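# Remove stained block from upright row, close gap

## Task

Pull the block with the yellow-brown stain out of the row of upright, on-edge blocks and lay it down flat on an empty stretch of bench, clear of the row; then push the row together so the grey blocks rest face against face again with no gap left.

## Robot and tools

Robot: two arms, left_arm and right_arm, each ending in a sixteen-motor four-digit hand. The right arm carries a right hand and the left arm a mirrored left hand. Scene frame: origin at table-top height, halfway between the nominal arm bases; +z up, +x away from the robot over the table, +y toward the left_arm. Calibrated bases: left_arm at (-0.021, +0.263, +0.033) m, right_arm at (+0.042, -0.239, +0.048) m, both turned only slightly about z. Image left/right does not match arm names.

Hand point axes (right hand): +z runs along straightened fingers toward the tips; +y points out of the palm face (palm surface at y = -0.062 m); +x crosses the palm away from the thumb. On the left hand +x points toward the thumb instead. Straight fingertips reach about 0.12 m beyond the hand point along +z; bending fingers first swings the tips toward +y. A rigid mast near the wrist on the palm side (z -0.16 to -0.11, out to y = +0.06) can strike objects.

execute_actions(actions, cameras): actions is a list of actions; each action is a list of 1 to 15 rows, one row per 1/30 s control step, and a short action repeats its final row to fill 15 steps (0.5 s). Every row is one flat list of 48 numbers, each in [-1, 1], always covering both arms: left_arm dx, dy, dz, rx, ry, rz; then 16 left hand motor goals; left current_limit; left speed; then right_arm dx, dy, dz, rx, ry, rz; 16 right hand motor goals; right current_limit; right speed. dx..rz are an offset, not a pose: expressed in the axes of that arm's Hand target, measured from the Hand target held when the action began. All rows in an action count from that same start, not from one another; a new action starts from the updated target, so sending an offset again moves further. Scale: 1.0 equals 0.6 m for dx, dy, dz and 180 degrees for the rotation vector rx, ry, rz. To hold an arm still, send zeros for its six offset numbers.

Hand motor order, in rows and in every hand result list: index_mcp, index_abd, index_pip, index_dip, thumb_cmc, thumb_axl, thumb_mcp, thumb_ipl, middle_mcp, middle_abd, middle_pip, middle_dip, ring_mcp, ring_abd, ring_pip, ring_dip. Each is an absolute goal angle scaled linearly between the hinge stops. Straight values: finger _mcp +0.75, _abd 0.00, _pip +0.58, _dip +0.70; thumb_cmc +0.71, thumb_axl +0.68, thumb_mcp +0.23, thumb_ipl +0.17. Moving toward -1 curls fingers into the palm, swings the thumb round in front of the palm, and bends the thumb. A hand column of zeros is a real goal; to leave a hand unchanged, resend its hand_goal, hand_current_limit and hand_speed. current_limit maps -1..+1 to 0..550 mA (floor 11 mA); speed sets set-point rate as (speed+1)/2 of 8.5 rad/s. Start values: +0.4 and -0.6. A finger only presses while its goal lies past the object's surface.

cameras: list of names from cam_head_left, cam_head_right, cam_high, cam_left_wrist, cam_right_wrist (each 672x504), or ["all"]. Images return only when actions is empty or cameras are named; an empty actions list with cameras omitted returns all. An unknown name invalidates the call.

zoom_image(camera, region): region [x0, y0, x1, y1] in pixels of that camera's latest image, at most 504 by 504.
read_manual(section): returns licence texts only; no motion.
finished_scene(scene): ends the scene for good; scene is 1 or omitted. The stained block must already lie flat away from the row and the row must be closed, and stay so without help.

Results: per arm, end_effector_position (m) and end_effector_quat_wxyz in the scene frame; Hand target (last commanded pose after clipping, the base for the next offsets); joint positions, velocities (may read within noise or be omitted) and torques; per hand hand_goal, hand_measured, hand_current_ma, hand_state (moving, goal, blocked, overload), hand_current_limit, hand_speed. Possible warnings: MOTOR HOT, OVER-TEMPERATURE FAULT.

Behaviour to expect: commanded orientation is clipped to within 40 degrees of the measured one per step. The hand often rests a few cm short of or off its target (sag, friction), worse when loaded; an all-zero action asks for the target again, and a residual gap can be sent as an extra offset. Commanding somewhat high compensates elbow sag. To stop pressing into something, set the target back beyond the hand point. The robot keeps holding the last command while you think.

Avoid: objects leaving the table; dropping or releasing a moving block; hitting the table or fixed things hard; hands or arms touching each other (can end the scene); long pushes toward unreachable poses or strong grips held at 495 mA or more for 5 s, which overheat or shut down motors; an arm stop loses hand commands sent during it. Something may occasionally nudge a loose block.

Each tool is called after "Request:" as name([rows], argument=value, ...), one row to a line, values as JSON.

## Session

Request:
execute_actions(actions=[])

Scene clock: 0.00 s.
left_arm: end_effector_position=(+0.3361, +0.2896, +0.3303) hand_goal=(+0.754, +0.000, +0.576, +0.696, +0.714, +0.678, +0.226, +0.168, +0.754, +0.000, +0.576, +0.696, +0.754, +0.000, +0.576, +0.696) hand_measured=(+0.754, +0.000, +0.576, +0.696, +0.714, +0.678, +0.226, +0.168, +0.754, +0.000, +0.576, +0.696, +0.754, +0.000, +0.576, +0.696) hand_current_ma=(+0, +0, +0, +0, +0, +0, +0, +0, +0, +0, +0, +0, +0, +0, +0, +0) hand_state=(overload, goal, goal, goal, goal, goal, goal, goal, goal, goal, goal, goal, goal, goal, goal, goal) hand_current_limit=0.40 hand_speed=-0.60 end_effector_quat_wxyz=(-0.015, +0.400, +0.914, +0.059) | right_arm: end_effector_position=(+0.3311, -0.3543, +0.3325) hand_goal=(+0.754, +0.000, +0.576, +0.696, +0.714, +0.678, +0.226, +0.168, +0.754, +0.000, +0.576, +0.696, +0.754, +0.000, +0.576, +0.696) hand_measured=(+0.754, +0.000, +0.576, +0.696, +0.714, +0.678, +0.226, +0.168, +0.754, +0.000, +0.576, +0.696, +0.754, +0.000, +0.576, +0.696) hand_current_ma=(+0, +0, +0, +0, +0, +0, +0, +0, +0, +0, +0, +0, +0, +0, +0, +0) hand_state=(goal, goal, goal, goal, goal, goal, goal, goal, goal, goal, goal, goal, goal, goal, goal, goal) hand_current_limit=0.40 hand_speed=-0.60 end_effector_quat_wxyz=(+0.044, +0.847, +0.453, +0.274)
Joint positions: left_arm=[-0.195 1.164 1.238 -1.653 -0.122 -0.962] | right_arm=[-0.454 0.652 0.827 -1.337 -0.398 0.19]
Joint velocities: within noise
Joint torques (N m): no reading
Heat: left arm: hottest shoulder 34 °C; right arm: hottest waist 37 °C.
Hand target: left_arm +0.3414, +0.2885, +0.3418; -0.001, +0.400, +0.915, +0.062 | right_arm +0.3337, -0.3558, +0.3442; +0.053, +0.844, +0.454, +0.280

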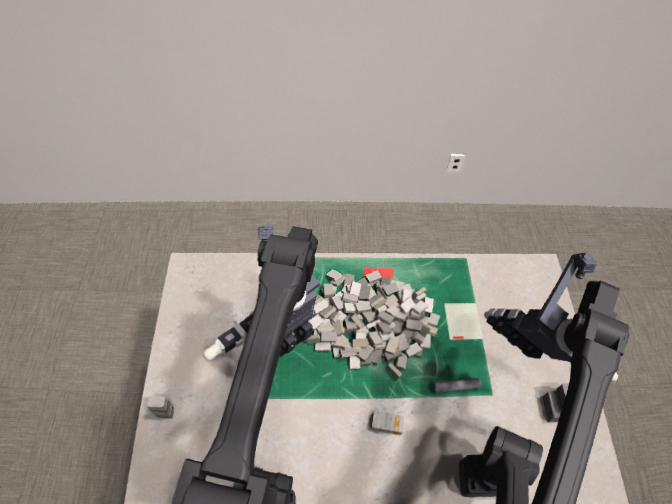

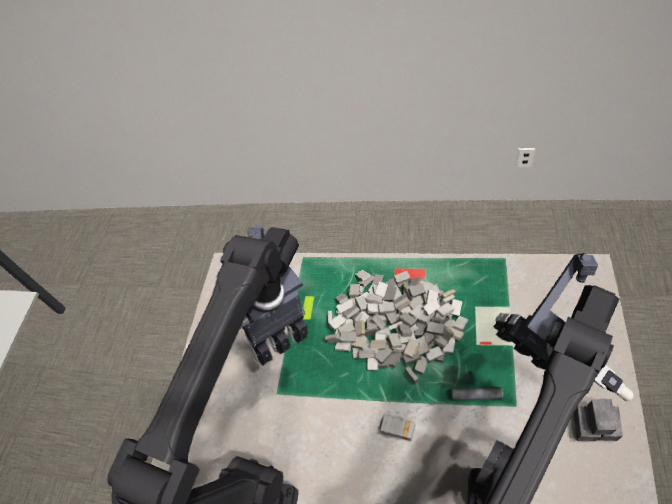

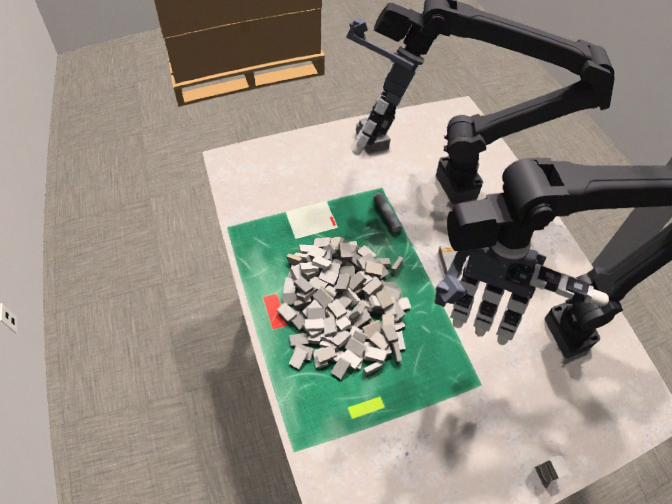

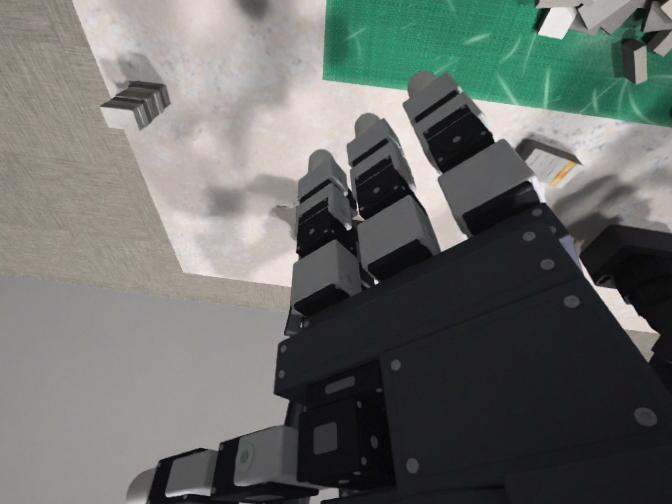

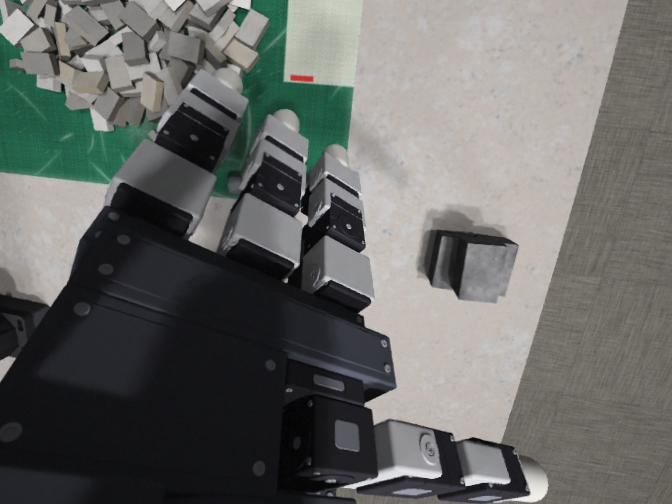

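Request:
zoom_image(camera="cam_left_wrist", region=[80, 50, 220, 155])

Request:
zoom_image(camera="cam_head_left", region=[340, 390, 460, 480])

Request:
zoom_image(camera="cam_left_wrist", region=[490, 110, 630, 215])

Request:
zoom_image(camera="cam_head_right", region=[350, 390, 470, 480])

Request:
zoom_image(camera="cam_high", region=[500, 430, 600, 504])

Request:
zoom_image(camera="cam_right_wrist", region=[400, 190, 560, 310])

Scaled by 3.600 from the camera's 672x504 image, which has a finer 960x720 frame.

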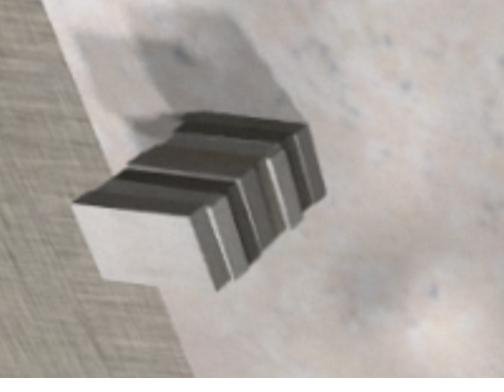

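Scaled by 4.200 from the camera's 672x504 image, which has a finer 960x720 frame.

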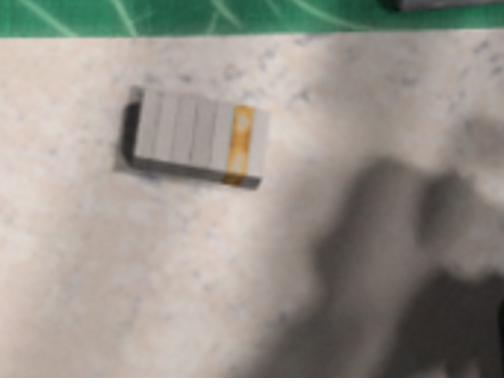

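Scaled by 3.600 from the camera's 672x504 image, which has a finer 960x720 frame.

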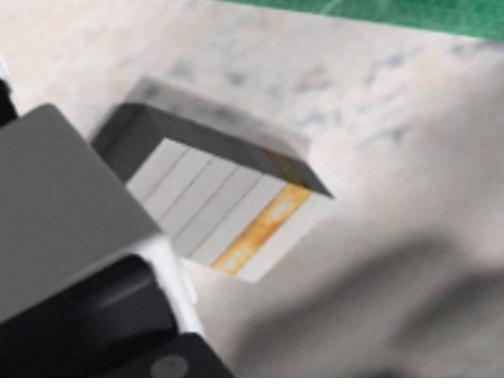

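Scaled by 4.200 from the camera's 672x504 image, which has a finer 960x720 frame.

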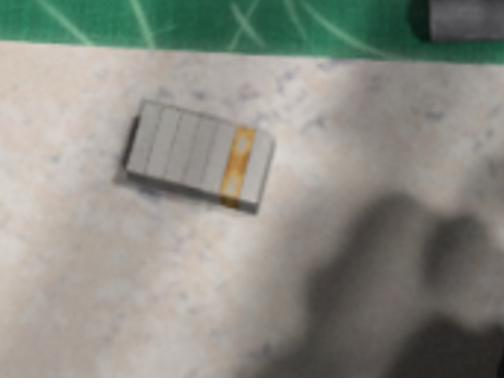

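Scaled by 5.040 from the camera's 672x504 image, which has a finer 960x720 frame.

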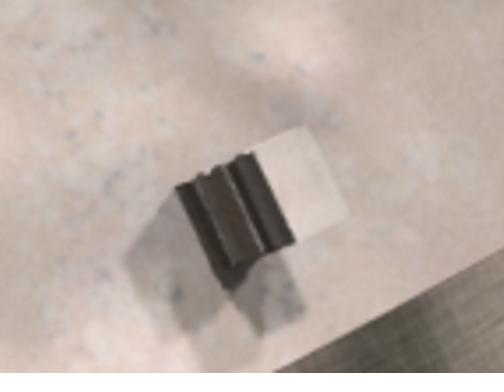

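Scaled by 3.150 from the camera's 672x504 image, which has a finer 960x720 frame.

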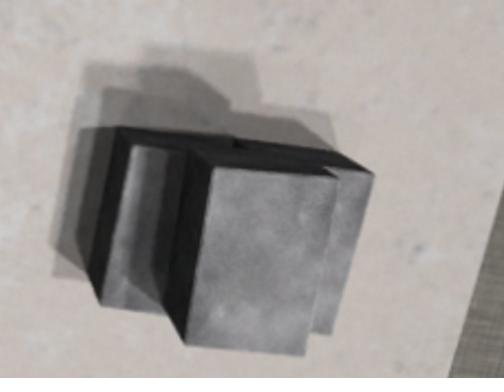

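Request:
execute_actions([
  [[0,0,0,0,0,0,0.754,0,0.576,0.696,0.714,0.678,0.226,0.168,0.754,0,0.576,0.696,0.754,0,0.576,0.696,0.4,-0.6,0.081,-0.1122,0.0125,0.044,0.0084,-0.1326,0.754,0.15,0.576,0.696,0.714,0.678,0.226,0.168,0.754,-0.15,0.576,0.696,0.754,-0.15,0.576,0.696,0.4,-0.6]],
  [[0,0,0,0,0,0,0.754,0,0.576,0.696,0.714,0.678,0.226,0.168,0.754,0,0.576,0.696,0.754,0,0.576,0.696,0.4,-0.6,0.1185,-0.0672,0.0278,0.044,0.0084,-0.1326,0.754,0.15,0.576,0.696,0.714,0.678,0.226,0.168,0.754,-0.15,0.576,0.696,0.754,-0.15,0.576,0.696,0.4,-0.6]],
  [[0,0,0,0,0,0,0.754,0,0.576,0.696,0.714,0.678,0.226,0.168,0.754,0,0.576,0.696,0.754,0,0.576,0.696,0.4,-0.6,0.1337,-0.0092,0.0365,0.044,0.0084,-0.1326,0.754,0.15,0.576,0.696,0.714,0.678,0.226,0.168,0.754,-0.15,0.576,0.696,0.754,-0.15,0.576,0.696,0.4,-0.6]],
  [[0,0,0,0,0,0,0.754,0,0.576,0.696,0.714,0.678,0.226,0.168,0.754,0,0.576,0.696,0.754,0,0.576,0.696,0.4,-0.6,0.124,0.0505,0.0371,0.044,0.0084,-0.1326,0.754,0.15,0.576,0.696,0.714,0.678,0.226,0.168,0.754,-0.15,0.576,0.696,0.754,-0.15,0.576,0.696,0.4,-0.6]],
  [[0,0,0,0,0,0,0.754,0,0.576,0.696,0.714,0.678,0.226,0.168,0.754,0,0.576,0.696,0.754,0,0.576,0.696,0.4,-0.6,0.0911,0.1007,0.0293,0.044,0.0084,-0.1326,0.754,0.15,0.576,0.696,0.714,0.678,0.226,0.168,0.754,-0.15,0.576,0.696,0.754,-0.15,0.576,0.696,0.4,-0.6]],
], cameras=["all"])

Scene clock: 379.43 s.
left_arm: end_effector_position=(+0.3361, +0.2896, +0.3303) hand_goal=(+0.754, +0.000, +0.576, +0.696, +0.714, +0.678, +0.226, +0.168, +0.754, +0.000, +0.576, +0.696, +0.754, +0.000, +0.576, +0.696) hand_measured=(+0.754, +0.000, +0.576, +0.696, +0.714, +0.678, +0.224, +0.168, +0.754, +0.000, +0.576, +0.696, +0.754, +0.000, +0.576, +0.696) hand_current_ma=(+0, +0, +2, +0, +1, -2, -7, -1, -2, +0, +2, +0, -2, +0, +2, +0) hand_state=(overload, goal, goal, goal, goal, goal, goal, goal, goal, goal, goal, goal, goal, goal, goal, goal) hand_current_limit=0.40 hand_speed=-0.60 end_effector_quat_wxyz=(-0.015, +0.400, +0.914, +0.059) | right_arm: end_effector_position=(+0.2042, +0.0362, +0.2831) hand_goal=(+0.754, +0.150, +0.576, +0.696, +0.714, +0.678, +0.226, +0.168, +0.754, -0.150, +0.576, +0.696, +0.754, -0.150, +0.576, +0.696) hand_measured=(+0.752, +0.150, +0.576, +0.696, +0.712, +0.678, +0.222, +0.168, +0.752, -0.148, +0.576, +0.696, +0.754, -0.148, +0.576, +0.696) hand_current_ma=(+0, +0, +0, +0, +0, +0, -2, +0, +0, +0, +0, +0, +0, +0, +0, +0) hand_state=(goal, goal, goal, goal, goal, goal, goal, goal, goal, goal, goal, goal, goal, goal, goal, goal) hand_current_limit=0.40 hand_speed=-0.60 end_effector_quat_wxyz=(-0.011, +0.001, +1.000, -0.013)
Joint positions: left_arm=[-0.195 1.164 1.238 -1.653 -0.122 -0.962] | right_arm=[0.966 0.965 0.977 -1.617 -0.002 -0.63]
Joint torques (N m): left_arm=[2.02 -5.77 10.11 0.53 -0.34 -0.08] | right_arm=[-1.2 -6.48 11.45 -0.34 0.07 -0.1]
Heat: left arm: hottest elbow 42 °C; right arm: hottest elbow 42 °C.
Hand target: left_arm +0.3414, +0.2885, +0.3418; -0.001, +0.400, +0.915, +0.062 | right_arm +0.2103, +0.0399, +0.3001; +0.000, +0.001, +1.000, +0.000
Off the commanded pose: left_arm 0.013 m, 2 deg | right_arm 0.019 m, 2 deg.

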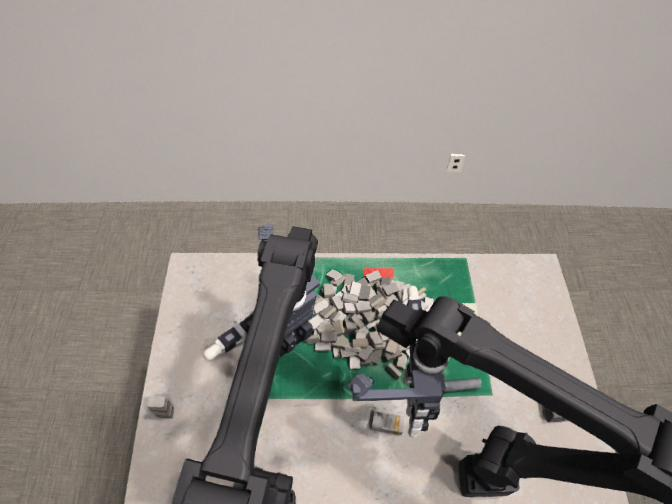

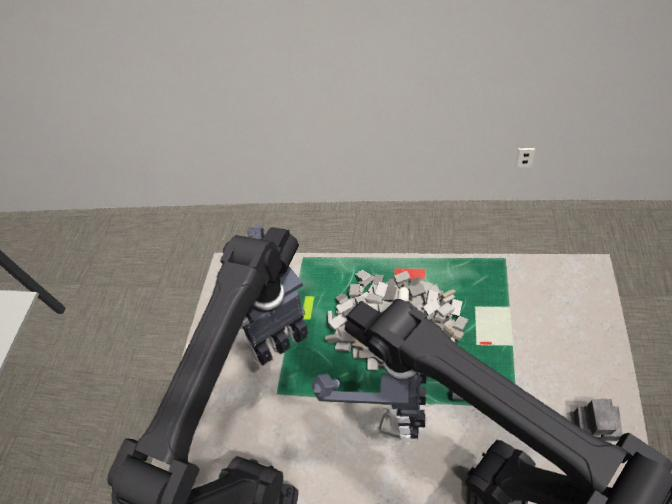

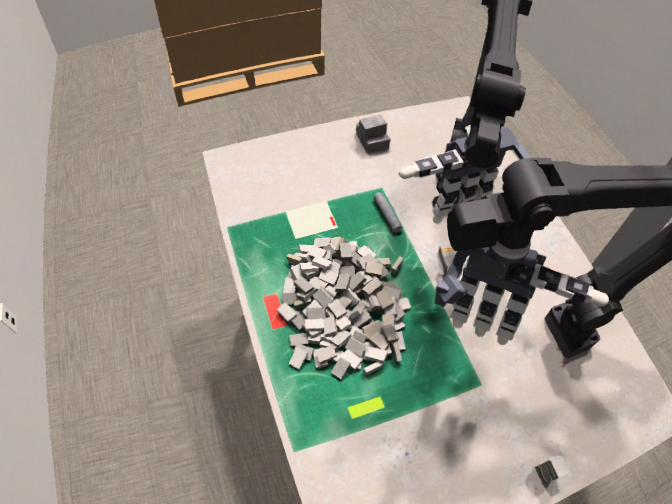

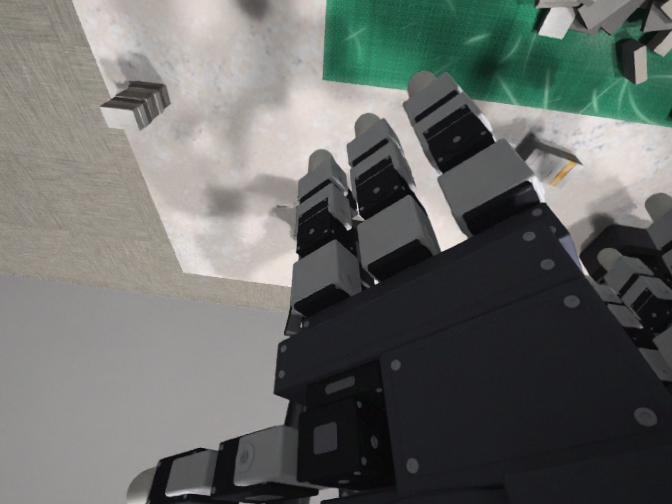

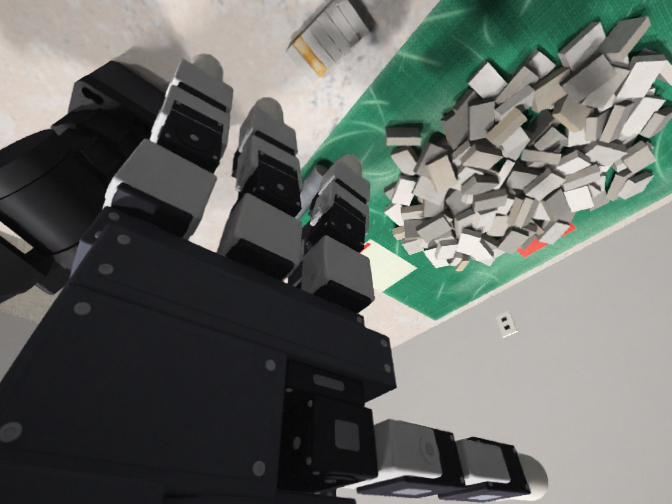

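Request:
zoom_image(camera="cam_right_wrist", region=[180, 0, 400, 165])

Request:
zoom_image(camera="cam_head_left", region=[340, 370, 460, 460])

Scaled by 2.291 from the camera's 672x504 image, which has a finer 960x720 frame.

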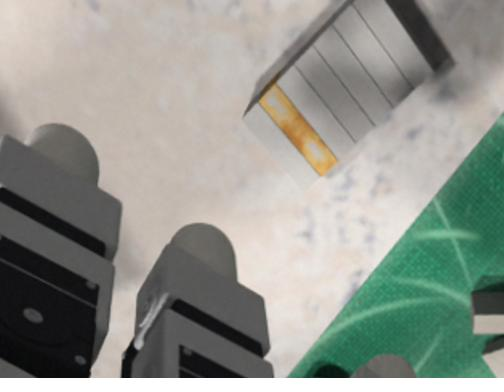

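Scaled by 4.200 from the camera's 672x504 image, which has a finer 960x720 frame.

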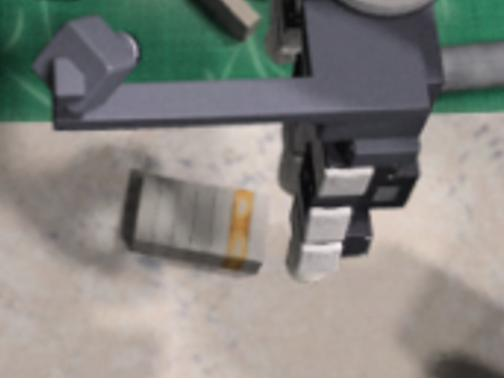

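Request:
execute_actions([
  [[0,0,0,0,0,0,0.754,0,0.576,0.696,0.714,0.678,0.226,0.168,0.754,0,0.576,0.696,0.754,0,0.576,0.696,0.4,-0.6,0.0017,0.0012,0.074,0,0,0.0347,0.754,0.2,0.576,0.696,0.714,0.678,0.226,0.168,0.754,-0.2,0.576,0.696,0.754,-0.3,0.576,0.696,0.4,-0.6]],
  [[0,0,0,0,0,0,0.754,0,0.576,0.696,0.714,0.678,0.226,0.168,0.754,0,0.576,0.696,0.754,0,0.576,0.696,0.4,-0.6,0.0017,0.0012,0.074,0,0,0.0347,0.754,0.2,0.576,0.696,0.714,0.678,0.226,0.168,0.754,-0.2,0.576,0.696,0.754,-0.3,0.576,0.696,0.4,-0.6]],
], cameras=["cam_head_left","cam_head_right","cam_right_wrist"])

Request:
zoom_image(camera="cam_right_wrist", region=[180, 0, 400, 165])

Request:
zoom_image(camera="cam_head_left", region=[340, 370, 460, 460])

Request:
zoom_image(camera="cam_head_right", region=[340, 370, 460, 460])

Scene clock: 442.63 s.
left_arm: end_effector_position=(+0.3361, +0.2896, +0.3303) hand_goal=(+0.754, +0.000, +0.576, +0.696, +0.714, +0.678, +0.226, +0.168, +0.754, +0.000, +0.576, +0.696, +0.754, +0.000, +0.576, +0.696) hand_measured=(+0.754, +0.000, +0.576, +0.696, +0.714, +0.678, +0.224, +0.168, +0.754, +0.000, +0.576, +0.696, +0.754, +0.000, +0.576, +0.696) hand_current_ma=(+0, +0, +2, +0, +1, -2, -7, -1, -2, +0, +2, +0, -2, +0, +2, +0) hand_state=(overload, goal, goal, goal, goal, goal, goal, goal, goal, goal, goal, goal, goal, goal, goal, goal) hand_current_limit=0.40 hand_speed=-0.60 end_effector_quat_wxyz=(-0.015, +0.400, +0.914, +0.059) | right_arm: end_effector_position=(+0.2051, +0.0357, +0.2084) hand_goal=(+0.754, +0.200, +0.576, +0.696, +0.714, +0.678, +0.226, +0.168, +0.754, -0.200, +0.576, +0.696, +0.754, -0.300, +0.576, +0.696) hand_measured=(+0.752, +0.198, +0.576, +0.696, +0.712, +0.678, +0.222, +0.168, +0.752, -0.196, +0.576, +0.696, +0.752, -0.296, +0.576, +0.696) hand_current_ma=(+0, +0, +0, +0, +0, +0, -2, +0, +0, +0, +0, +0, +0, +1, +0, +0) hand_state=(goal, goal, goal, goal, goal, goal, goal, goal, goal, goal, goal, goal, goal, goal, goal, goal) hand_current_limit=0.40 hand_speed=-0.60 end_effector_quat_wxyz=(-0.005, +0.107, +0.994, -0.005)
Joint positions: left_arm=[-0.195 1.164 1.238 -1.653 -0.122 -0.962] | right_arm=[1.038 0.957 0.771 -1.399 -0.004 -0.346]
Joint torques (N m): left_arm=[2.08 -5.83 10.14 0.54 -0.34 -0.07] | right_arm=[-0.03 -4.78 9.4 0.28 0.11 0.12]
Heat: left arm: hottest elbow 42 °C; right arm: hottest elbow 40 °C.
Hand target: left_arm +0.3414, +0.2885, +0.3418; -0.001, +0.400, +0.915, +0.062 | right_arm +0.2082, +0.0415, +0.2114; +0.000, +0.109, +0.994, +0.000
Off the commanded pose: left_arm 0.013 m, 2 deg | right_arm 0.007 m, 1 deg.
Images, in order (width x height): cam_head_left 672x504, cam_head_right 672x504, cam_right_wrist 672x504.

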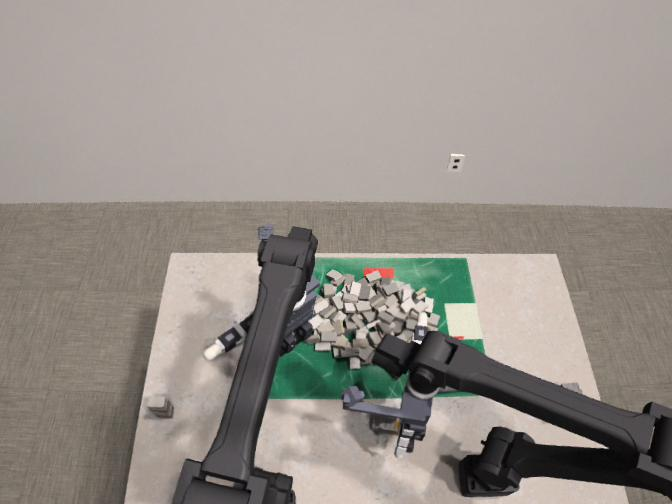

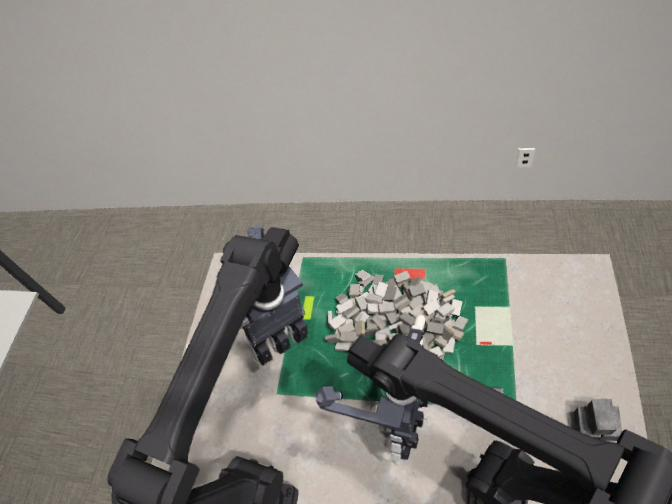

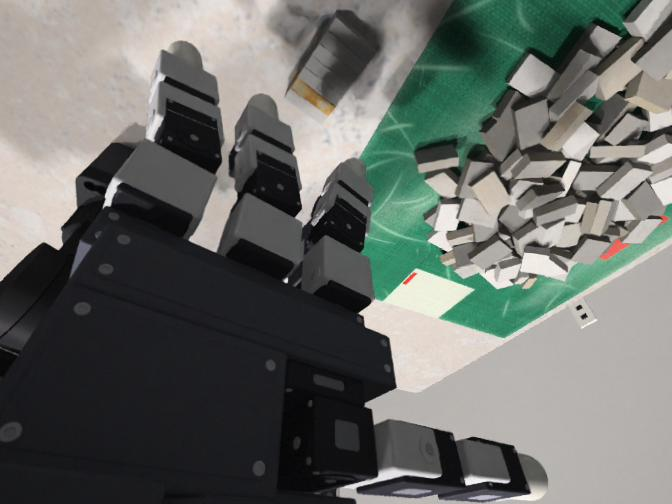

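Scaled by 2.291 from the camera's 672x504 image, which has a finer 960x720 frame.

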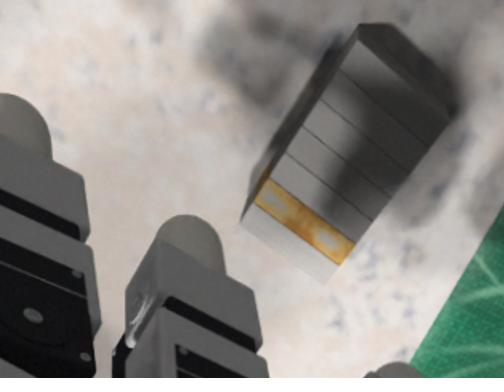

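Scaled by 4.200 from the camera's 672x504 image, which has a finer 960x720 frame.

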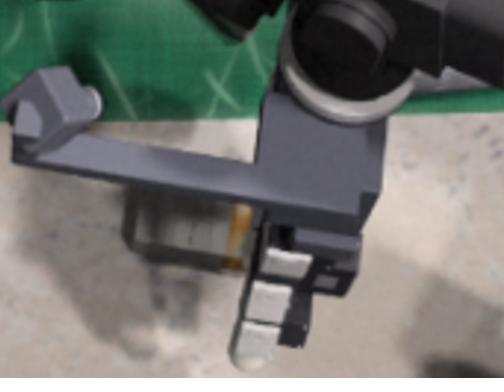

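Scaled by 4.200 from the camera's 672x504 image, which has a finer 960x720 frame.

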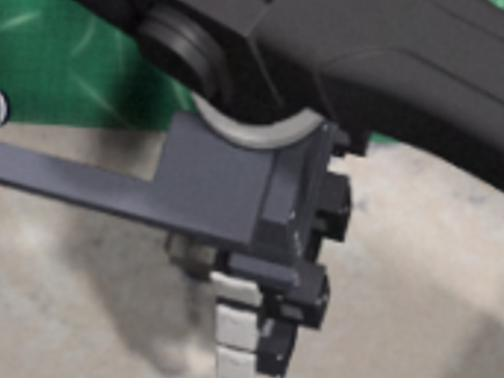

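Request:
zoom_image(camera="cam_right_wrist", region=[270, 0, 400, 130])

Scaled by 3.877 from the camera's 672x504 image, which has a finer 960x720 frame.

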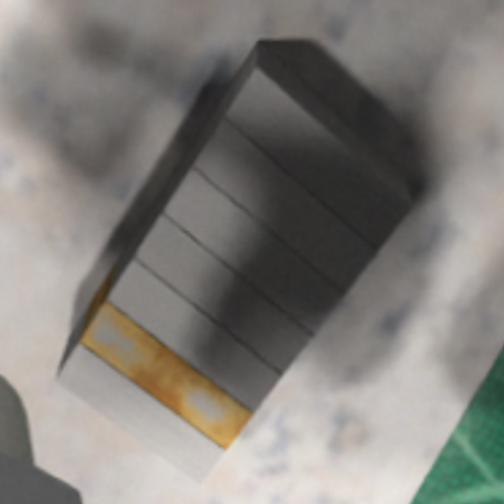

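Request:
execute_actions([
  [[0,0,0,0,0,0,0.754,0,0.576,0.696,0.714,0.678,0.226,0.168,0.754,0,0.576,0.696,0.754,0,0.576,0.696,0.4,-0.6,0.0033,-0.004,0.0917,0,0,-0.0122,0.754,0.2,0.576,0.696,0.714,0.678,0.226,0.168,0.754,-0.2,0.576,0.696,0.754,-0.3,0.576,0.696,0.4,-0.6]],
], cameras=["cam_head_left","cam_right_wrist"])

Request:
zoom_image(camera="cam_right_wrist", region=[230, 30, 400, 200])

Request:
zoom_image(camera="cam_head_left", region=[350, 390, 440, 480])

Scene clock: 521.37 s.
left_arm: end_effector_position=(+0.3361, +0.2896, +0.3303) hand_goal=(+0.754, +0.000, +0.576, +0.696, +0.714, +0.678, +0.226, +0.168, +0.754, +0.000, +0.576, +0.696, +0.754, +0.000, +0.576, +0.696) hand_measured=(+0.754, +0.000, +0.576, +0.696, +0.714, +0.678, +0.224, +0.168, +0.754, +0.000, +0.576, +0.696, +0.754, +0.000, +0.576, +0.696) hand_current_ma=(+0, +0, +2, +0, +1, -2, -7, -1, -2, +0, +2, +0, -2, +0, +2, +0) hand_state=(overload, goal, goal, goal, goal, goal, goal, goal, goal, goal, goal, goal, goal, goal, goal, goal) hand_current_limit=0.40 hand_speed=-0.60 end_effector_quat_wxyz=(-0.015, +0.400, +0.914, +0.059) | right_arm: end_effector_position=(+0.2013, +0.0335, +0.1511) hand_goal=(+0.754, +0.200, +0.576, +0.696, +0.714, +0.678, +0.226, +0.168, +0.754, -0.200, +0.576, +0.696, +0.754, -0.300, +0.576, +0.696) hand_measured=(+0.752, +0.198, +0.576, +0.696, +0.714, +0.678, +0.222, +0.168, +0.752, -0.198, +0.576, +0.696, +0.752, -0.296, +0.576, +0.696) hand_current_ma=(+0, +0, +0, +0, +0, +0, -2, +0, +0, +0, +0, +0, +0, +1, +0, +0) hand_state=(goal, goal, goal, goal, goal, goal, goal, goal, goal, goal, goal, goal, goal, goal, goal, goal) hand_current_limit=0.40 hand_speed=-0.60 end_effector_quat_wxyz=(-0.006, +0.094, +0.996, -0.009)
Joint positions: left_arm=[-0.195 1.164 1.238 -1.653 -0.122 -0.962] | right_arm=[1.038 1.002 0.643 -1.232 -0.002 -0.373]
Joint torques (N m): left_arm=[2.08 -5.71 10.14 0.51 -0.34 -0.09] | right_arm=[-0.62 -5.19 9.1 0.28 0.09 -0.11]
Heat: left arm: hottest elbow 43 °C; right arm: hottest elbow 42 °C.
Hand target: left_arm +0.3414, +0.2885, +0.3418; -0.001, +0.400, +0.915, +0.062 | right_arm +0.2058, +0.0397, +0.1564; +0.000, +0.090, +0.996, +0.000
Off the commanded pose: left_arm 0.013 m, 2 deg | right_arm 0.009 m, 1 deg.
Images, in order (width x height): cam_head_left 672x504, cam_right_wrist 672x504.

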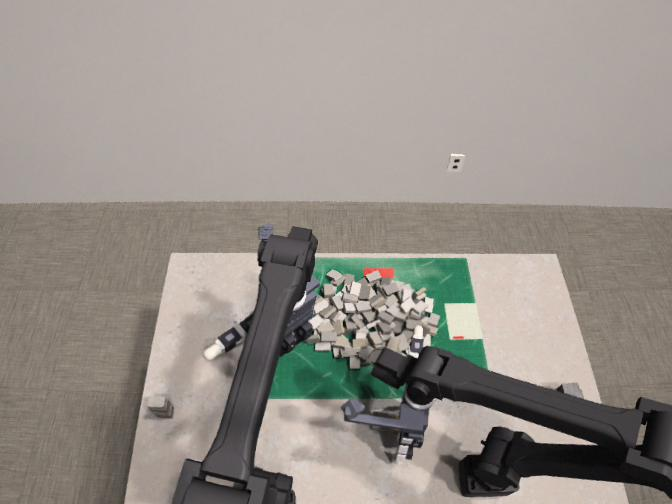

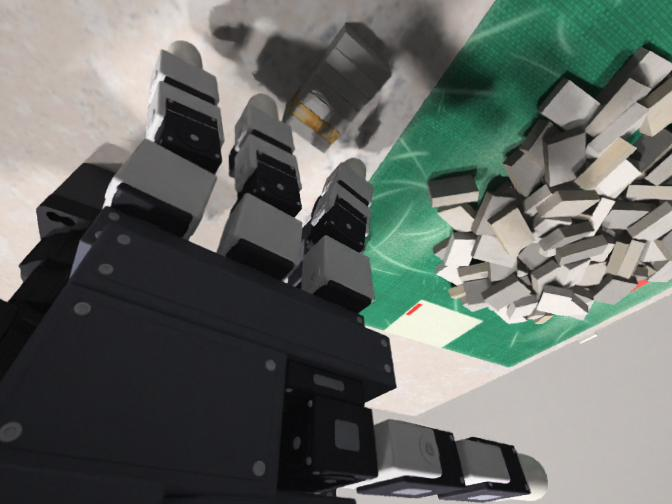

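Scaled by 2.965 from the camera's 672x504 image, which has a finer 960x720 frame.

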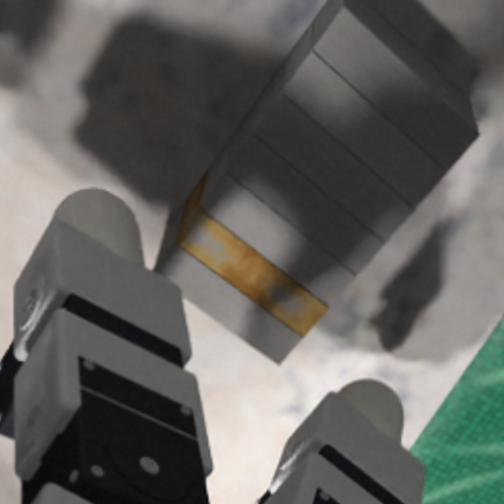

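Scaled by 5.600 from the camera's 672x504 image, which has a finer 960x720 frame.

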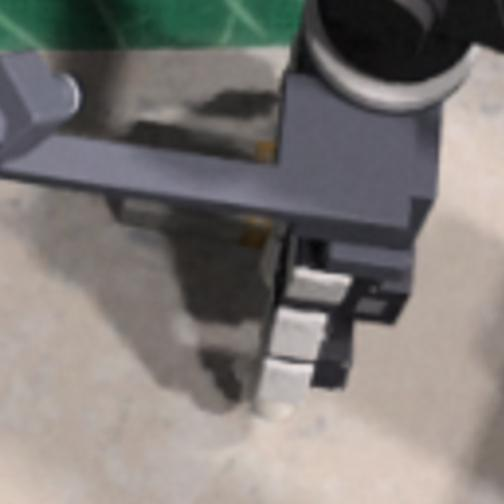

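Request:
execute_actions([
  [[0,0,0,0,0,0,0.754,0,0.576,0.696,0.714,0.678,0.226,0.168,0.754,0,0.576,0.696,0.754,0,0.576,0.696,0.4,-0.6,0,0.0058,0.0333,0,0,-0.006,0.754,0.2,0.576,0.696,0.714,0.678,0.226,0.168,0.754,-0.2,0.576,0.696,0.754,-0.3,0.576,0.696,0.4,-0.6]],
], cameras=["cam_head_left","cam_right_wrist"])

Request:
zoom_image(camera="cam_right_wrist", region=[230, 50, 390, 210])

Request:
zoom_image(camera="cam_head_left", region=[350, 390, 440, 480])

Scene clock: 542.37 s.
left_arm: end_effector_position=(+0.3361, +0.2896, +0.3303) hand_goal=(+0.754, +0.000, +0.576, +0.696, +0.714, +0.678, +0.226, +0.168, +0.754, +0.000, +0.576, +0.696, +0.754, +0.000, +0.576, +0.696) hand_measured=(+0.754, +0.000, +0.576, +0.696, +0.714, +0.678, +0.224, +0.168, +0.754, +0.000, +0.576, +0.696, +0.754, +0.000, +0.576, +0.696) hand_current_ma=(+0, +0, +2, +0, +1, -2, -7, -1, -2, +0, +2, +0, -2, +0, +2, +0) hand_state=(overload, goal, goal, goal, goal, goal, goal, goal, goal, goal, goal, goal, goal, goal, goal, goal) hand_current_limit=0.40 hand_speed=-0.60 end_effector_quat_wxyz=(-0.015, +0.400, +0.914, +0.059) | right_arm: end_effector_position=(+0.2050, +0.0427, +0.1404) hand_goal=(+0.754, +0.200, +0.576, +0.696, +0.714, +0.678, +0.226, +0.168, +0.754, -0.200, +0.576, +0.696, +0.754, -0.300, +0.576, +0.696) hand_measured=(+0.754, +0.198, +0.576, +0.696, +0.714, +0.678, +0.222, +0.168, +0.754, -0.198, +0.576, +0.696, +0.754, -0.296, +0.576, +0.696) hand_current_ma=(+0, +0, +0, +0, +0, +0, -2, +0, +0, +0, +0, +0, +0, +1, +0, +0) hand_state=(goal, goal, goal, goal, goal, goal, goal, goal, goal, goal, goal, goal, goal, goal, goal, goal) hand_current_limit=0.40 hand_speed=-0.60 end_effector_quat_wxyz=(-0.001, +0.084, +0.997, +0.002)
Joint positions: left_arm=[-0.195 1.164 1.238 -1.653 -0.122 -0.962] | right_arm=[1.038 1.033 0.626 -1.161 -0.002 -0.393]
Joint torques (N m): left_arm=[1.96 -5.95 10.14 0.55 -0.33 -0.08] | right_arm=[-0.79 -5.01 7.76 0.35 0.08 -0.11]
Heat: left arm: hottest elbow 43 °C; right arm: hottest elbow 41 °C.
Hand target: left_arm +0.3414, +0.2885, +0.3418; -0.001, +0.400, +0.915, +0.062 | right_arm +0.2064, +0.0431, +0.1365; +0.000, +0.081, +0.997, +0.000
Off the commanded pose: left_arm 0.013 m, 2 deg | right_arm 0.004 m, 0 deg.
Images, in order (width x height): cam_head_left 672x504, cam_right_wrist 672x504.

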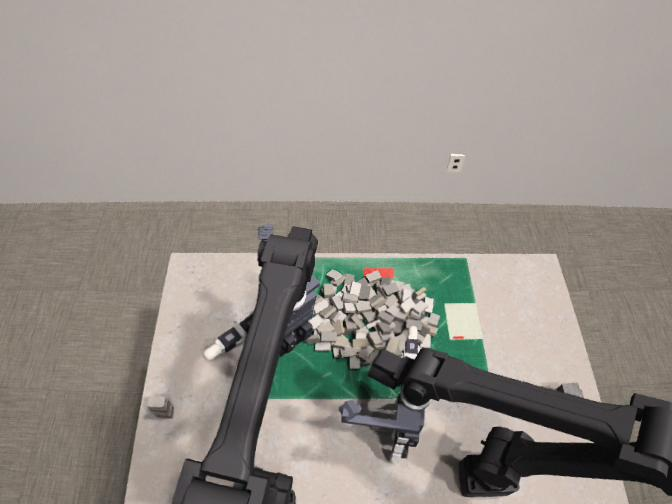

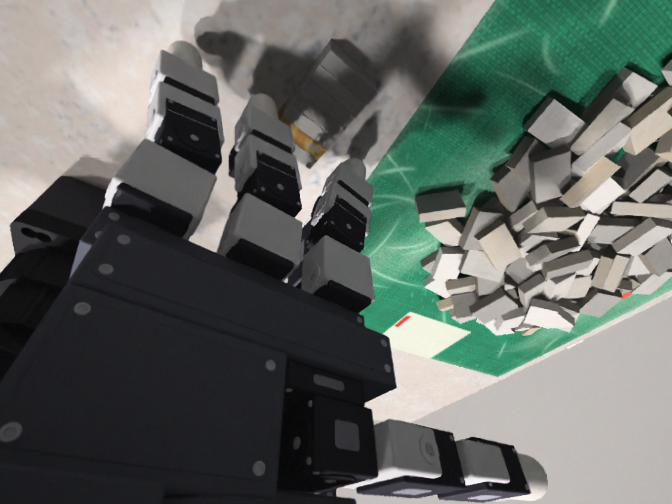

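Scaled by 3.150 from the camera's 672x504 image, which has a finer 960x720 frame.

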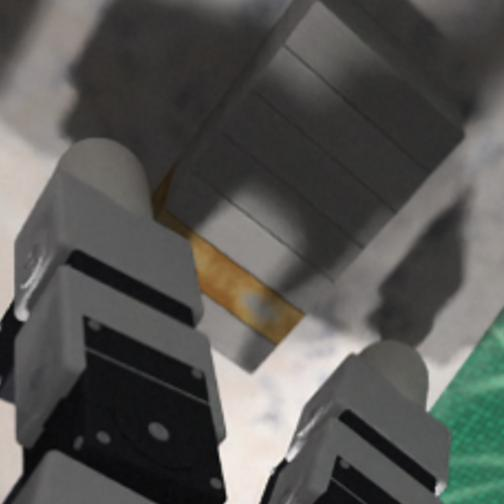

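Scaled by 5.600 from the camera's 672x504 image, which has a finer 960x720 frame.

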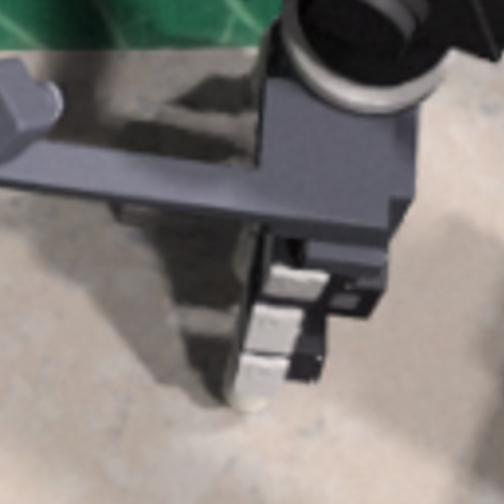

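Request:
execute_actions([
  [[0,0,0,0,0,0,0.754,0,0.576,0.696,0.714,0.678,0.226,0.168,0.754,0,0.576,0.696,0.754,0,0.576,0.696,0.4,-0.6,0.0072,-0.0123,0.0175,0,0,0,0.754,0.2,0.576,0.696,0.714,0.678,0.226,0.168,0.754,-0.2,0.576,0.696,0.754,-0.3,0.576,0.696,0.4,-0.6]],
], cameras=["cam_head_left","cam_right_wrist"])

Request:
zoom_image(camera="cam_right_wrist", region=[230, 50, 390, 210])

Request:
zoom_image(camera="cam_head_left", region=[350, 390, 440, 480])

Scene clock: 587.17 s.
left_arm: end_effector_position=(+0.3361, +0.2896, +0.3303) hand_goal=(+0.754, +0.000, +0.576, +0.696, +0.714, +0.678, +0.226, +0.168, +0.754, +0.000, +0.576, +0.696, +0.754, +0.000, +0.576, +0.696) hand_measured=(+0.754, +0.000, +0.576, +0.696, +0.714, +0.678, +0.224, +0.168, +0.754, +0.000, +0.576, +0.696, +0.754, +0.000, +0.576, +0.696) hand_current_ma=(+0, +0, +2, +0, +1, -2, -7, -1, -2, +0, +2, +0, -2, +0, +2, +0) hand_state=(overload, goal, goal, goal, goal, goal, goal, goal, goal, goal, goal, goal, goal, goal, goal, goal) hand_current_limit=0.40 hand_speed=-0.60 end_effector_quat_wxyz=(-0.015, +0.400, +0.914, +0.059) | right_arm: end_effector_position=(+0.2019, +0.0376, +0.1300) hand_goal=(+0.754, +0.200, +0.576, +0.696, +0.714, +0.678, +0.226, +0.168, +0.754, -0.200, +0.576, +0.696, +0.754, -0.300, +0.576, +0.696) hand_measured=(+0.752, +0.198, +0.576, +0.696, +0.714, +0.678, +0.222, +0.168, +0.754, -0.200, +0.576, +0.696, +0.754, -0.296, +0.576, +0.696) hand_current_ma=(+0, +0, +0, +0, +0, +0, -2, +0, +0, +0, +0, +0, +0, +1, +0, +0) hand_state=(goal, goal, goal, goal, goal, goal, goal, goal, goal, goal, goal, goal, goal, goal, goal, goal) hand_current_limit=0.40 hand_speed=-0.60 end_effector_quat_wxyz=(+0.000, +0.083, +0.997, +0.001)
Joint positions: left_arm=[-0.195 1.164 1.238 -1.653 -0.122 -0.962] | right_arm=[1.038 1.03 0.594 -1.134 -0.002 -0.394]
Joint torques (N m): left_arm=[2.02 -5.83 10.14 0.53 -0.34 -0.08] | right_arm=[-0.62 -5.42 7.2 0.29 0.03 -0.05]
Heat: left arm: hottest elbow 43 °C; right arm: hottest elbow 40 °C.
Hand target: left_arm +0.3414, +0.2885, +0.3418; -0.001, +0.400, +0.915, +0.062 | right_arm +0.2010, +0.0366, +0.1259; +0.000, +0.081, +0.997, +0.000
Off the commanded pose: left_arm 0.013 m, 2 deg | right_arm 0.004 m, 0 deg.
Images, in order (width x height): cam_head_left 672x504, cam_right_wrist 672x504.

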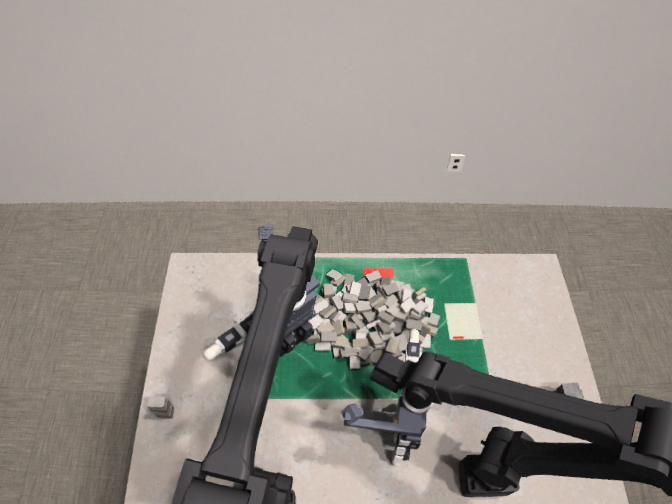

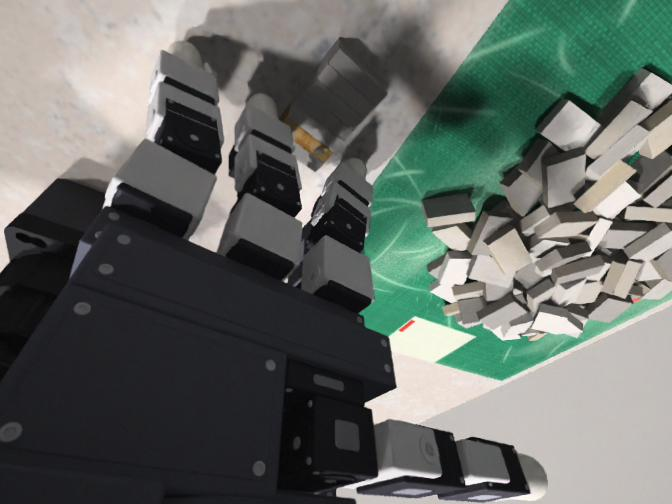

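Scaled by 3.150 from the camera's 672x504 image, which has a finer 960x720 frame.

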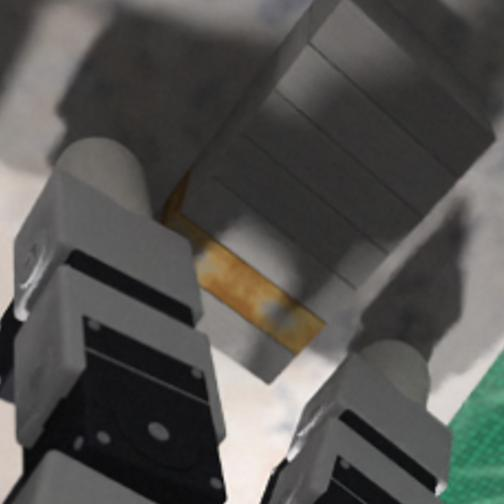

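Scaled by 5.600 from the camera's 672x504 image, which has a finer 960x720 frame.

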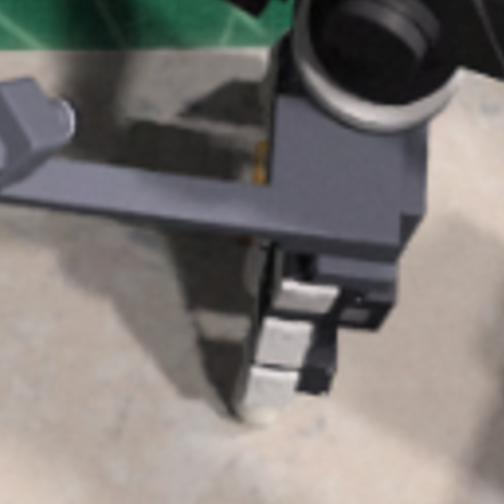

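Request:
execute_actions([
  [[0,0,0,0,0,0,0.754,0,0.576,0.696,0.714,0.678,0.226,0.168,0.754,0,0.576,0.696,0.754,0,0.576,0.696,0.4,-0.6,0.004,-0.0068,0.0098,0,0,0,0.754,0.2,0.576,0.696,0.714,0.678,0.226,0.168,0.754,-0.2,0.576,0.696,0.754,-0.3,0.576,0.696,0.4,-0.6]],
], cameras=["cam_head_left","cam_head_right","cam_right_wrist"])

Request:
zoom_image(camera="cam_right_wrist", region=[240, 60, 380, 200])

Request:
zoom_image(camera="cam_head_left", region=[350, 390, 440, 480])

Request:
zoom_image(camera="cam_head_right", region=[350, 390, 440, 480])

Scene clock: 612.53 s.
left_arm: end_effector_position=(+0.3361, +0.2896, +0.3303) hand_goal=(+0.754, +0.000, +0.576, +0.696, +0.714, +0.678, +0.226, +0.168, +0.754, +0.000, +0.576, +0.696, +0.754, +0.000, +0.576, +0.696) hand_measured=(+0.754, +0.000, +0.576, +0.696, +0.714, +0.678, +0.224, +0.168, +0.754, +0.000, +0.576, +0.696, +0.754, +0.000, +0.576, +0.696) hand_current_ma=(+0, +0, +2, +0, +1, -2, -7, -1, -2, +0, +2, +0, -2, +0, +2, +0) hand_state=(overload, goal, goal, goal, goal, goal, goal, goal, goal, goal, goal, goal, goal, goal, goal, goal) hand_current_limit=0.40 hand_speed=-0.60 end_effector_quat_wxyz=(-0.015, +0.400, +0.914, +0.059) | right_arm: end_effector_position=(+0.2015, +0.0369, +0.1299) hand_goal=(+0.754, +0.200, +0.576, +0.696, +0.714, +0.678, +0.226, +0.168, +0.754, -0.200, +0.576, +0.696, +0.754, -0.300, +0.576, +0.696) hand_measured=(+0.758, +0.198, +0.578, +0.696, +0.714, +0.678, +0.222, +0.168, +0.754, -0.200, +0.576, +0.696, +0.754, -0.296, +0.576, +0.696) hand_current_ma=(+1, +0, +0, +0, +0, +0, -2, +0, +0, +0, +0, +0, +0, +1, +0, +0) hand_state=(goal, goal, goal, goal, goal, goal, goal, goal, goal, goal, goal, goal, goal, goal, goal, goal) hand_current_limit=0.40 hand_speed=-0.60 end_effector_quat_wxyz=(+0.002, +0.083, +0.997, +0.006)
Joint positions: left_arm=[-0.195 1.164 1.238 -1.653 -0.122 -0.962] | right_arm=[1.038 1.02 0.585 -1.124 -0.002 -0.394]
Joint torques (N m): left_arm=[1.96 -5.83 10.14 0.53 -0.33 -0.08] | right_arm=[-0.32 -5.19 6.31 0.5 0.05 -0.01]
Heat: left arm: hottest elbow 43 °C; right arm: hottest elbow 38 °C.
Hand target: left_arm +0.3414, +0.2885, +0.3418; -0.001, +0.400, +0.915, +0.062 | right_arm +0.1980, +0.0329, +0.1200; +0.000, +0.081, +0.997, +0.000
Off the commanded pose: left_arm 0.013 m, 2 deg | right_arm 0.011 m, 1 deg.
Images, in order (width x height): cam_head_left 672x504, cam_head_right 672x504, cam_right_wrist 672x504.

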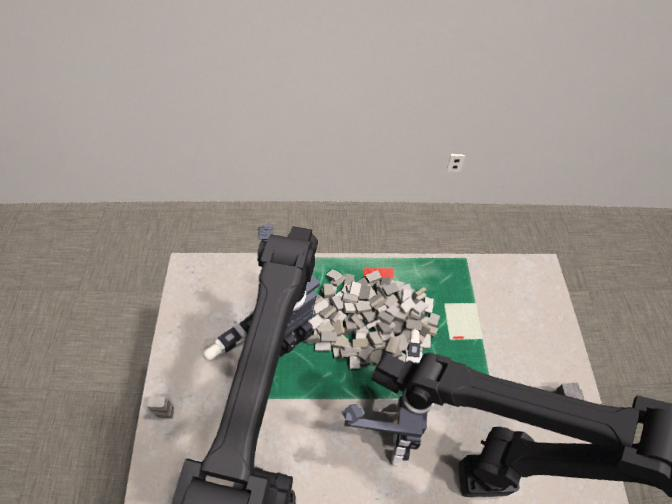

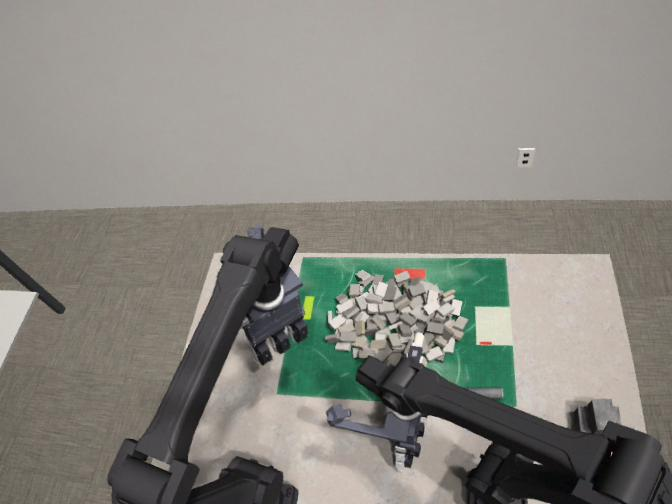

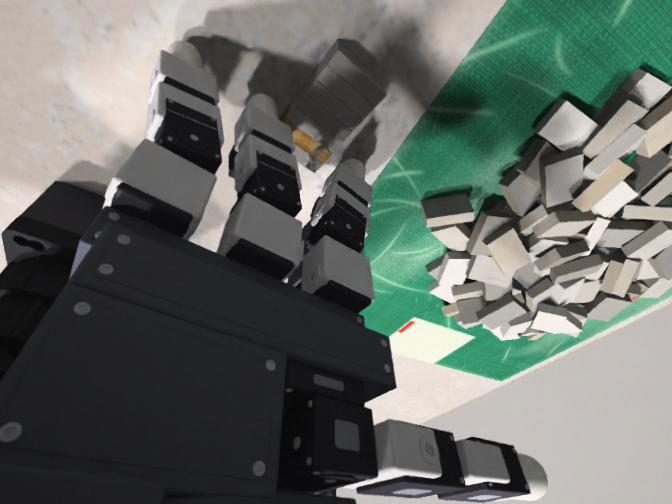

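Scaled by 3.600 from the camera's 672x504 image, which has a finer 960x720 frame.

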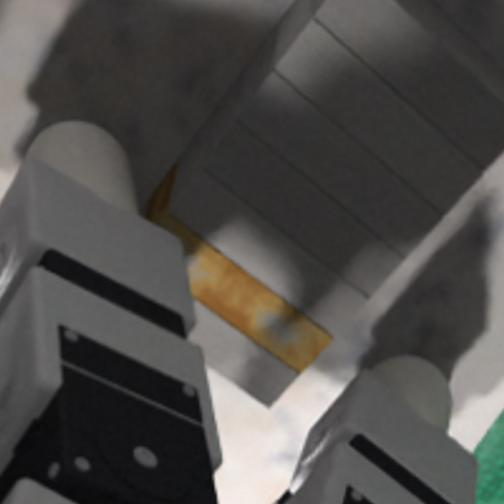

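Scaled by 5.600 from the camera's 672x504 image, which has a finer 960x720 frame.

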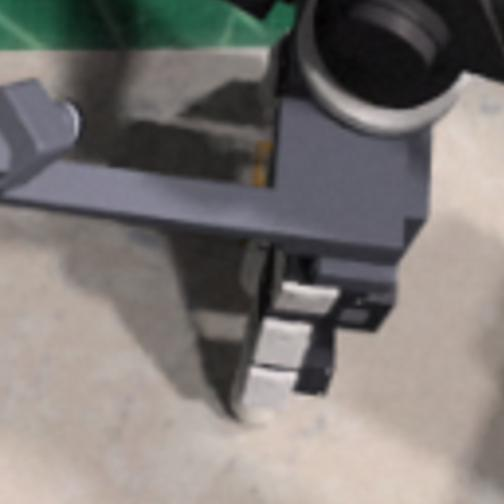

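Scaled by 5.600 from the camera's 672x504 image, which has a finer 960x720 frame.

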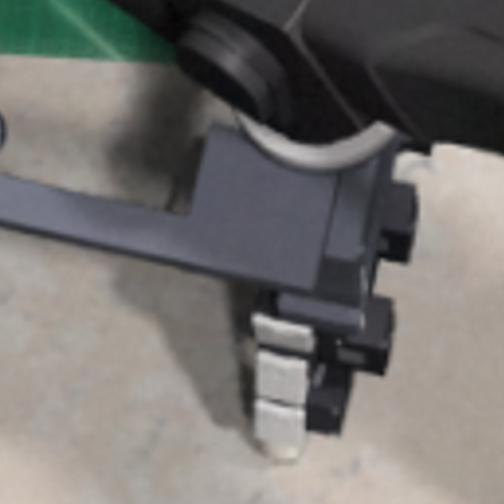

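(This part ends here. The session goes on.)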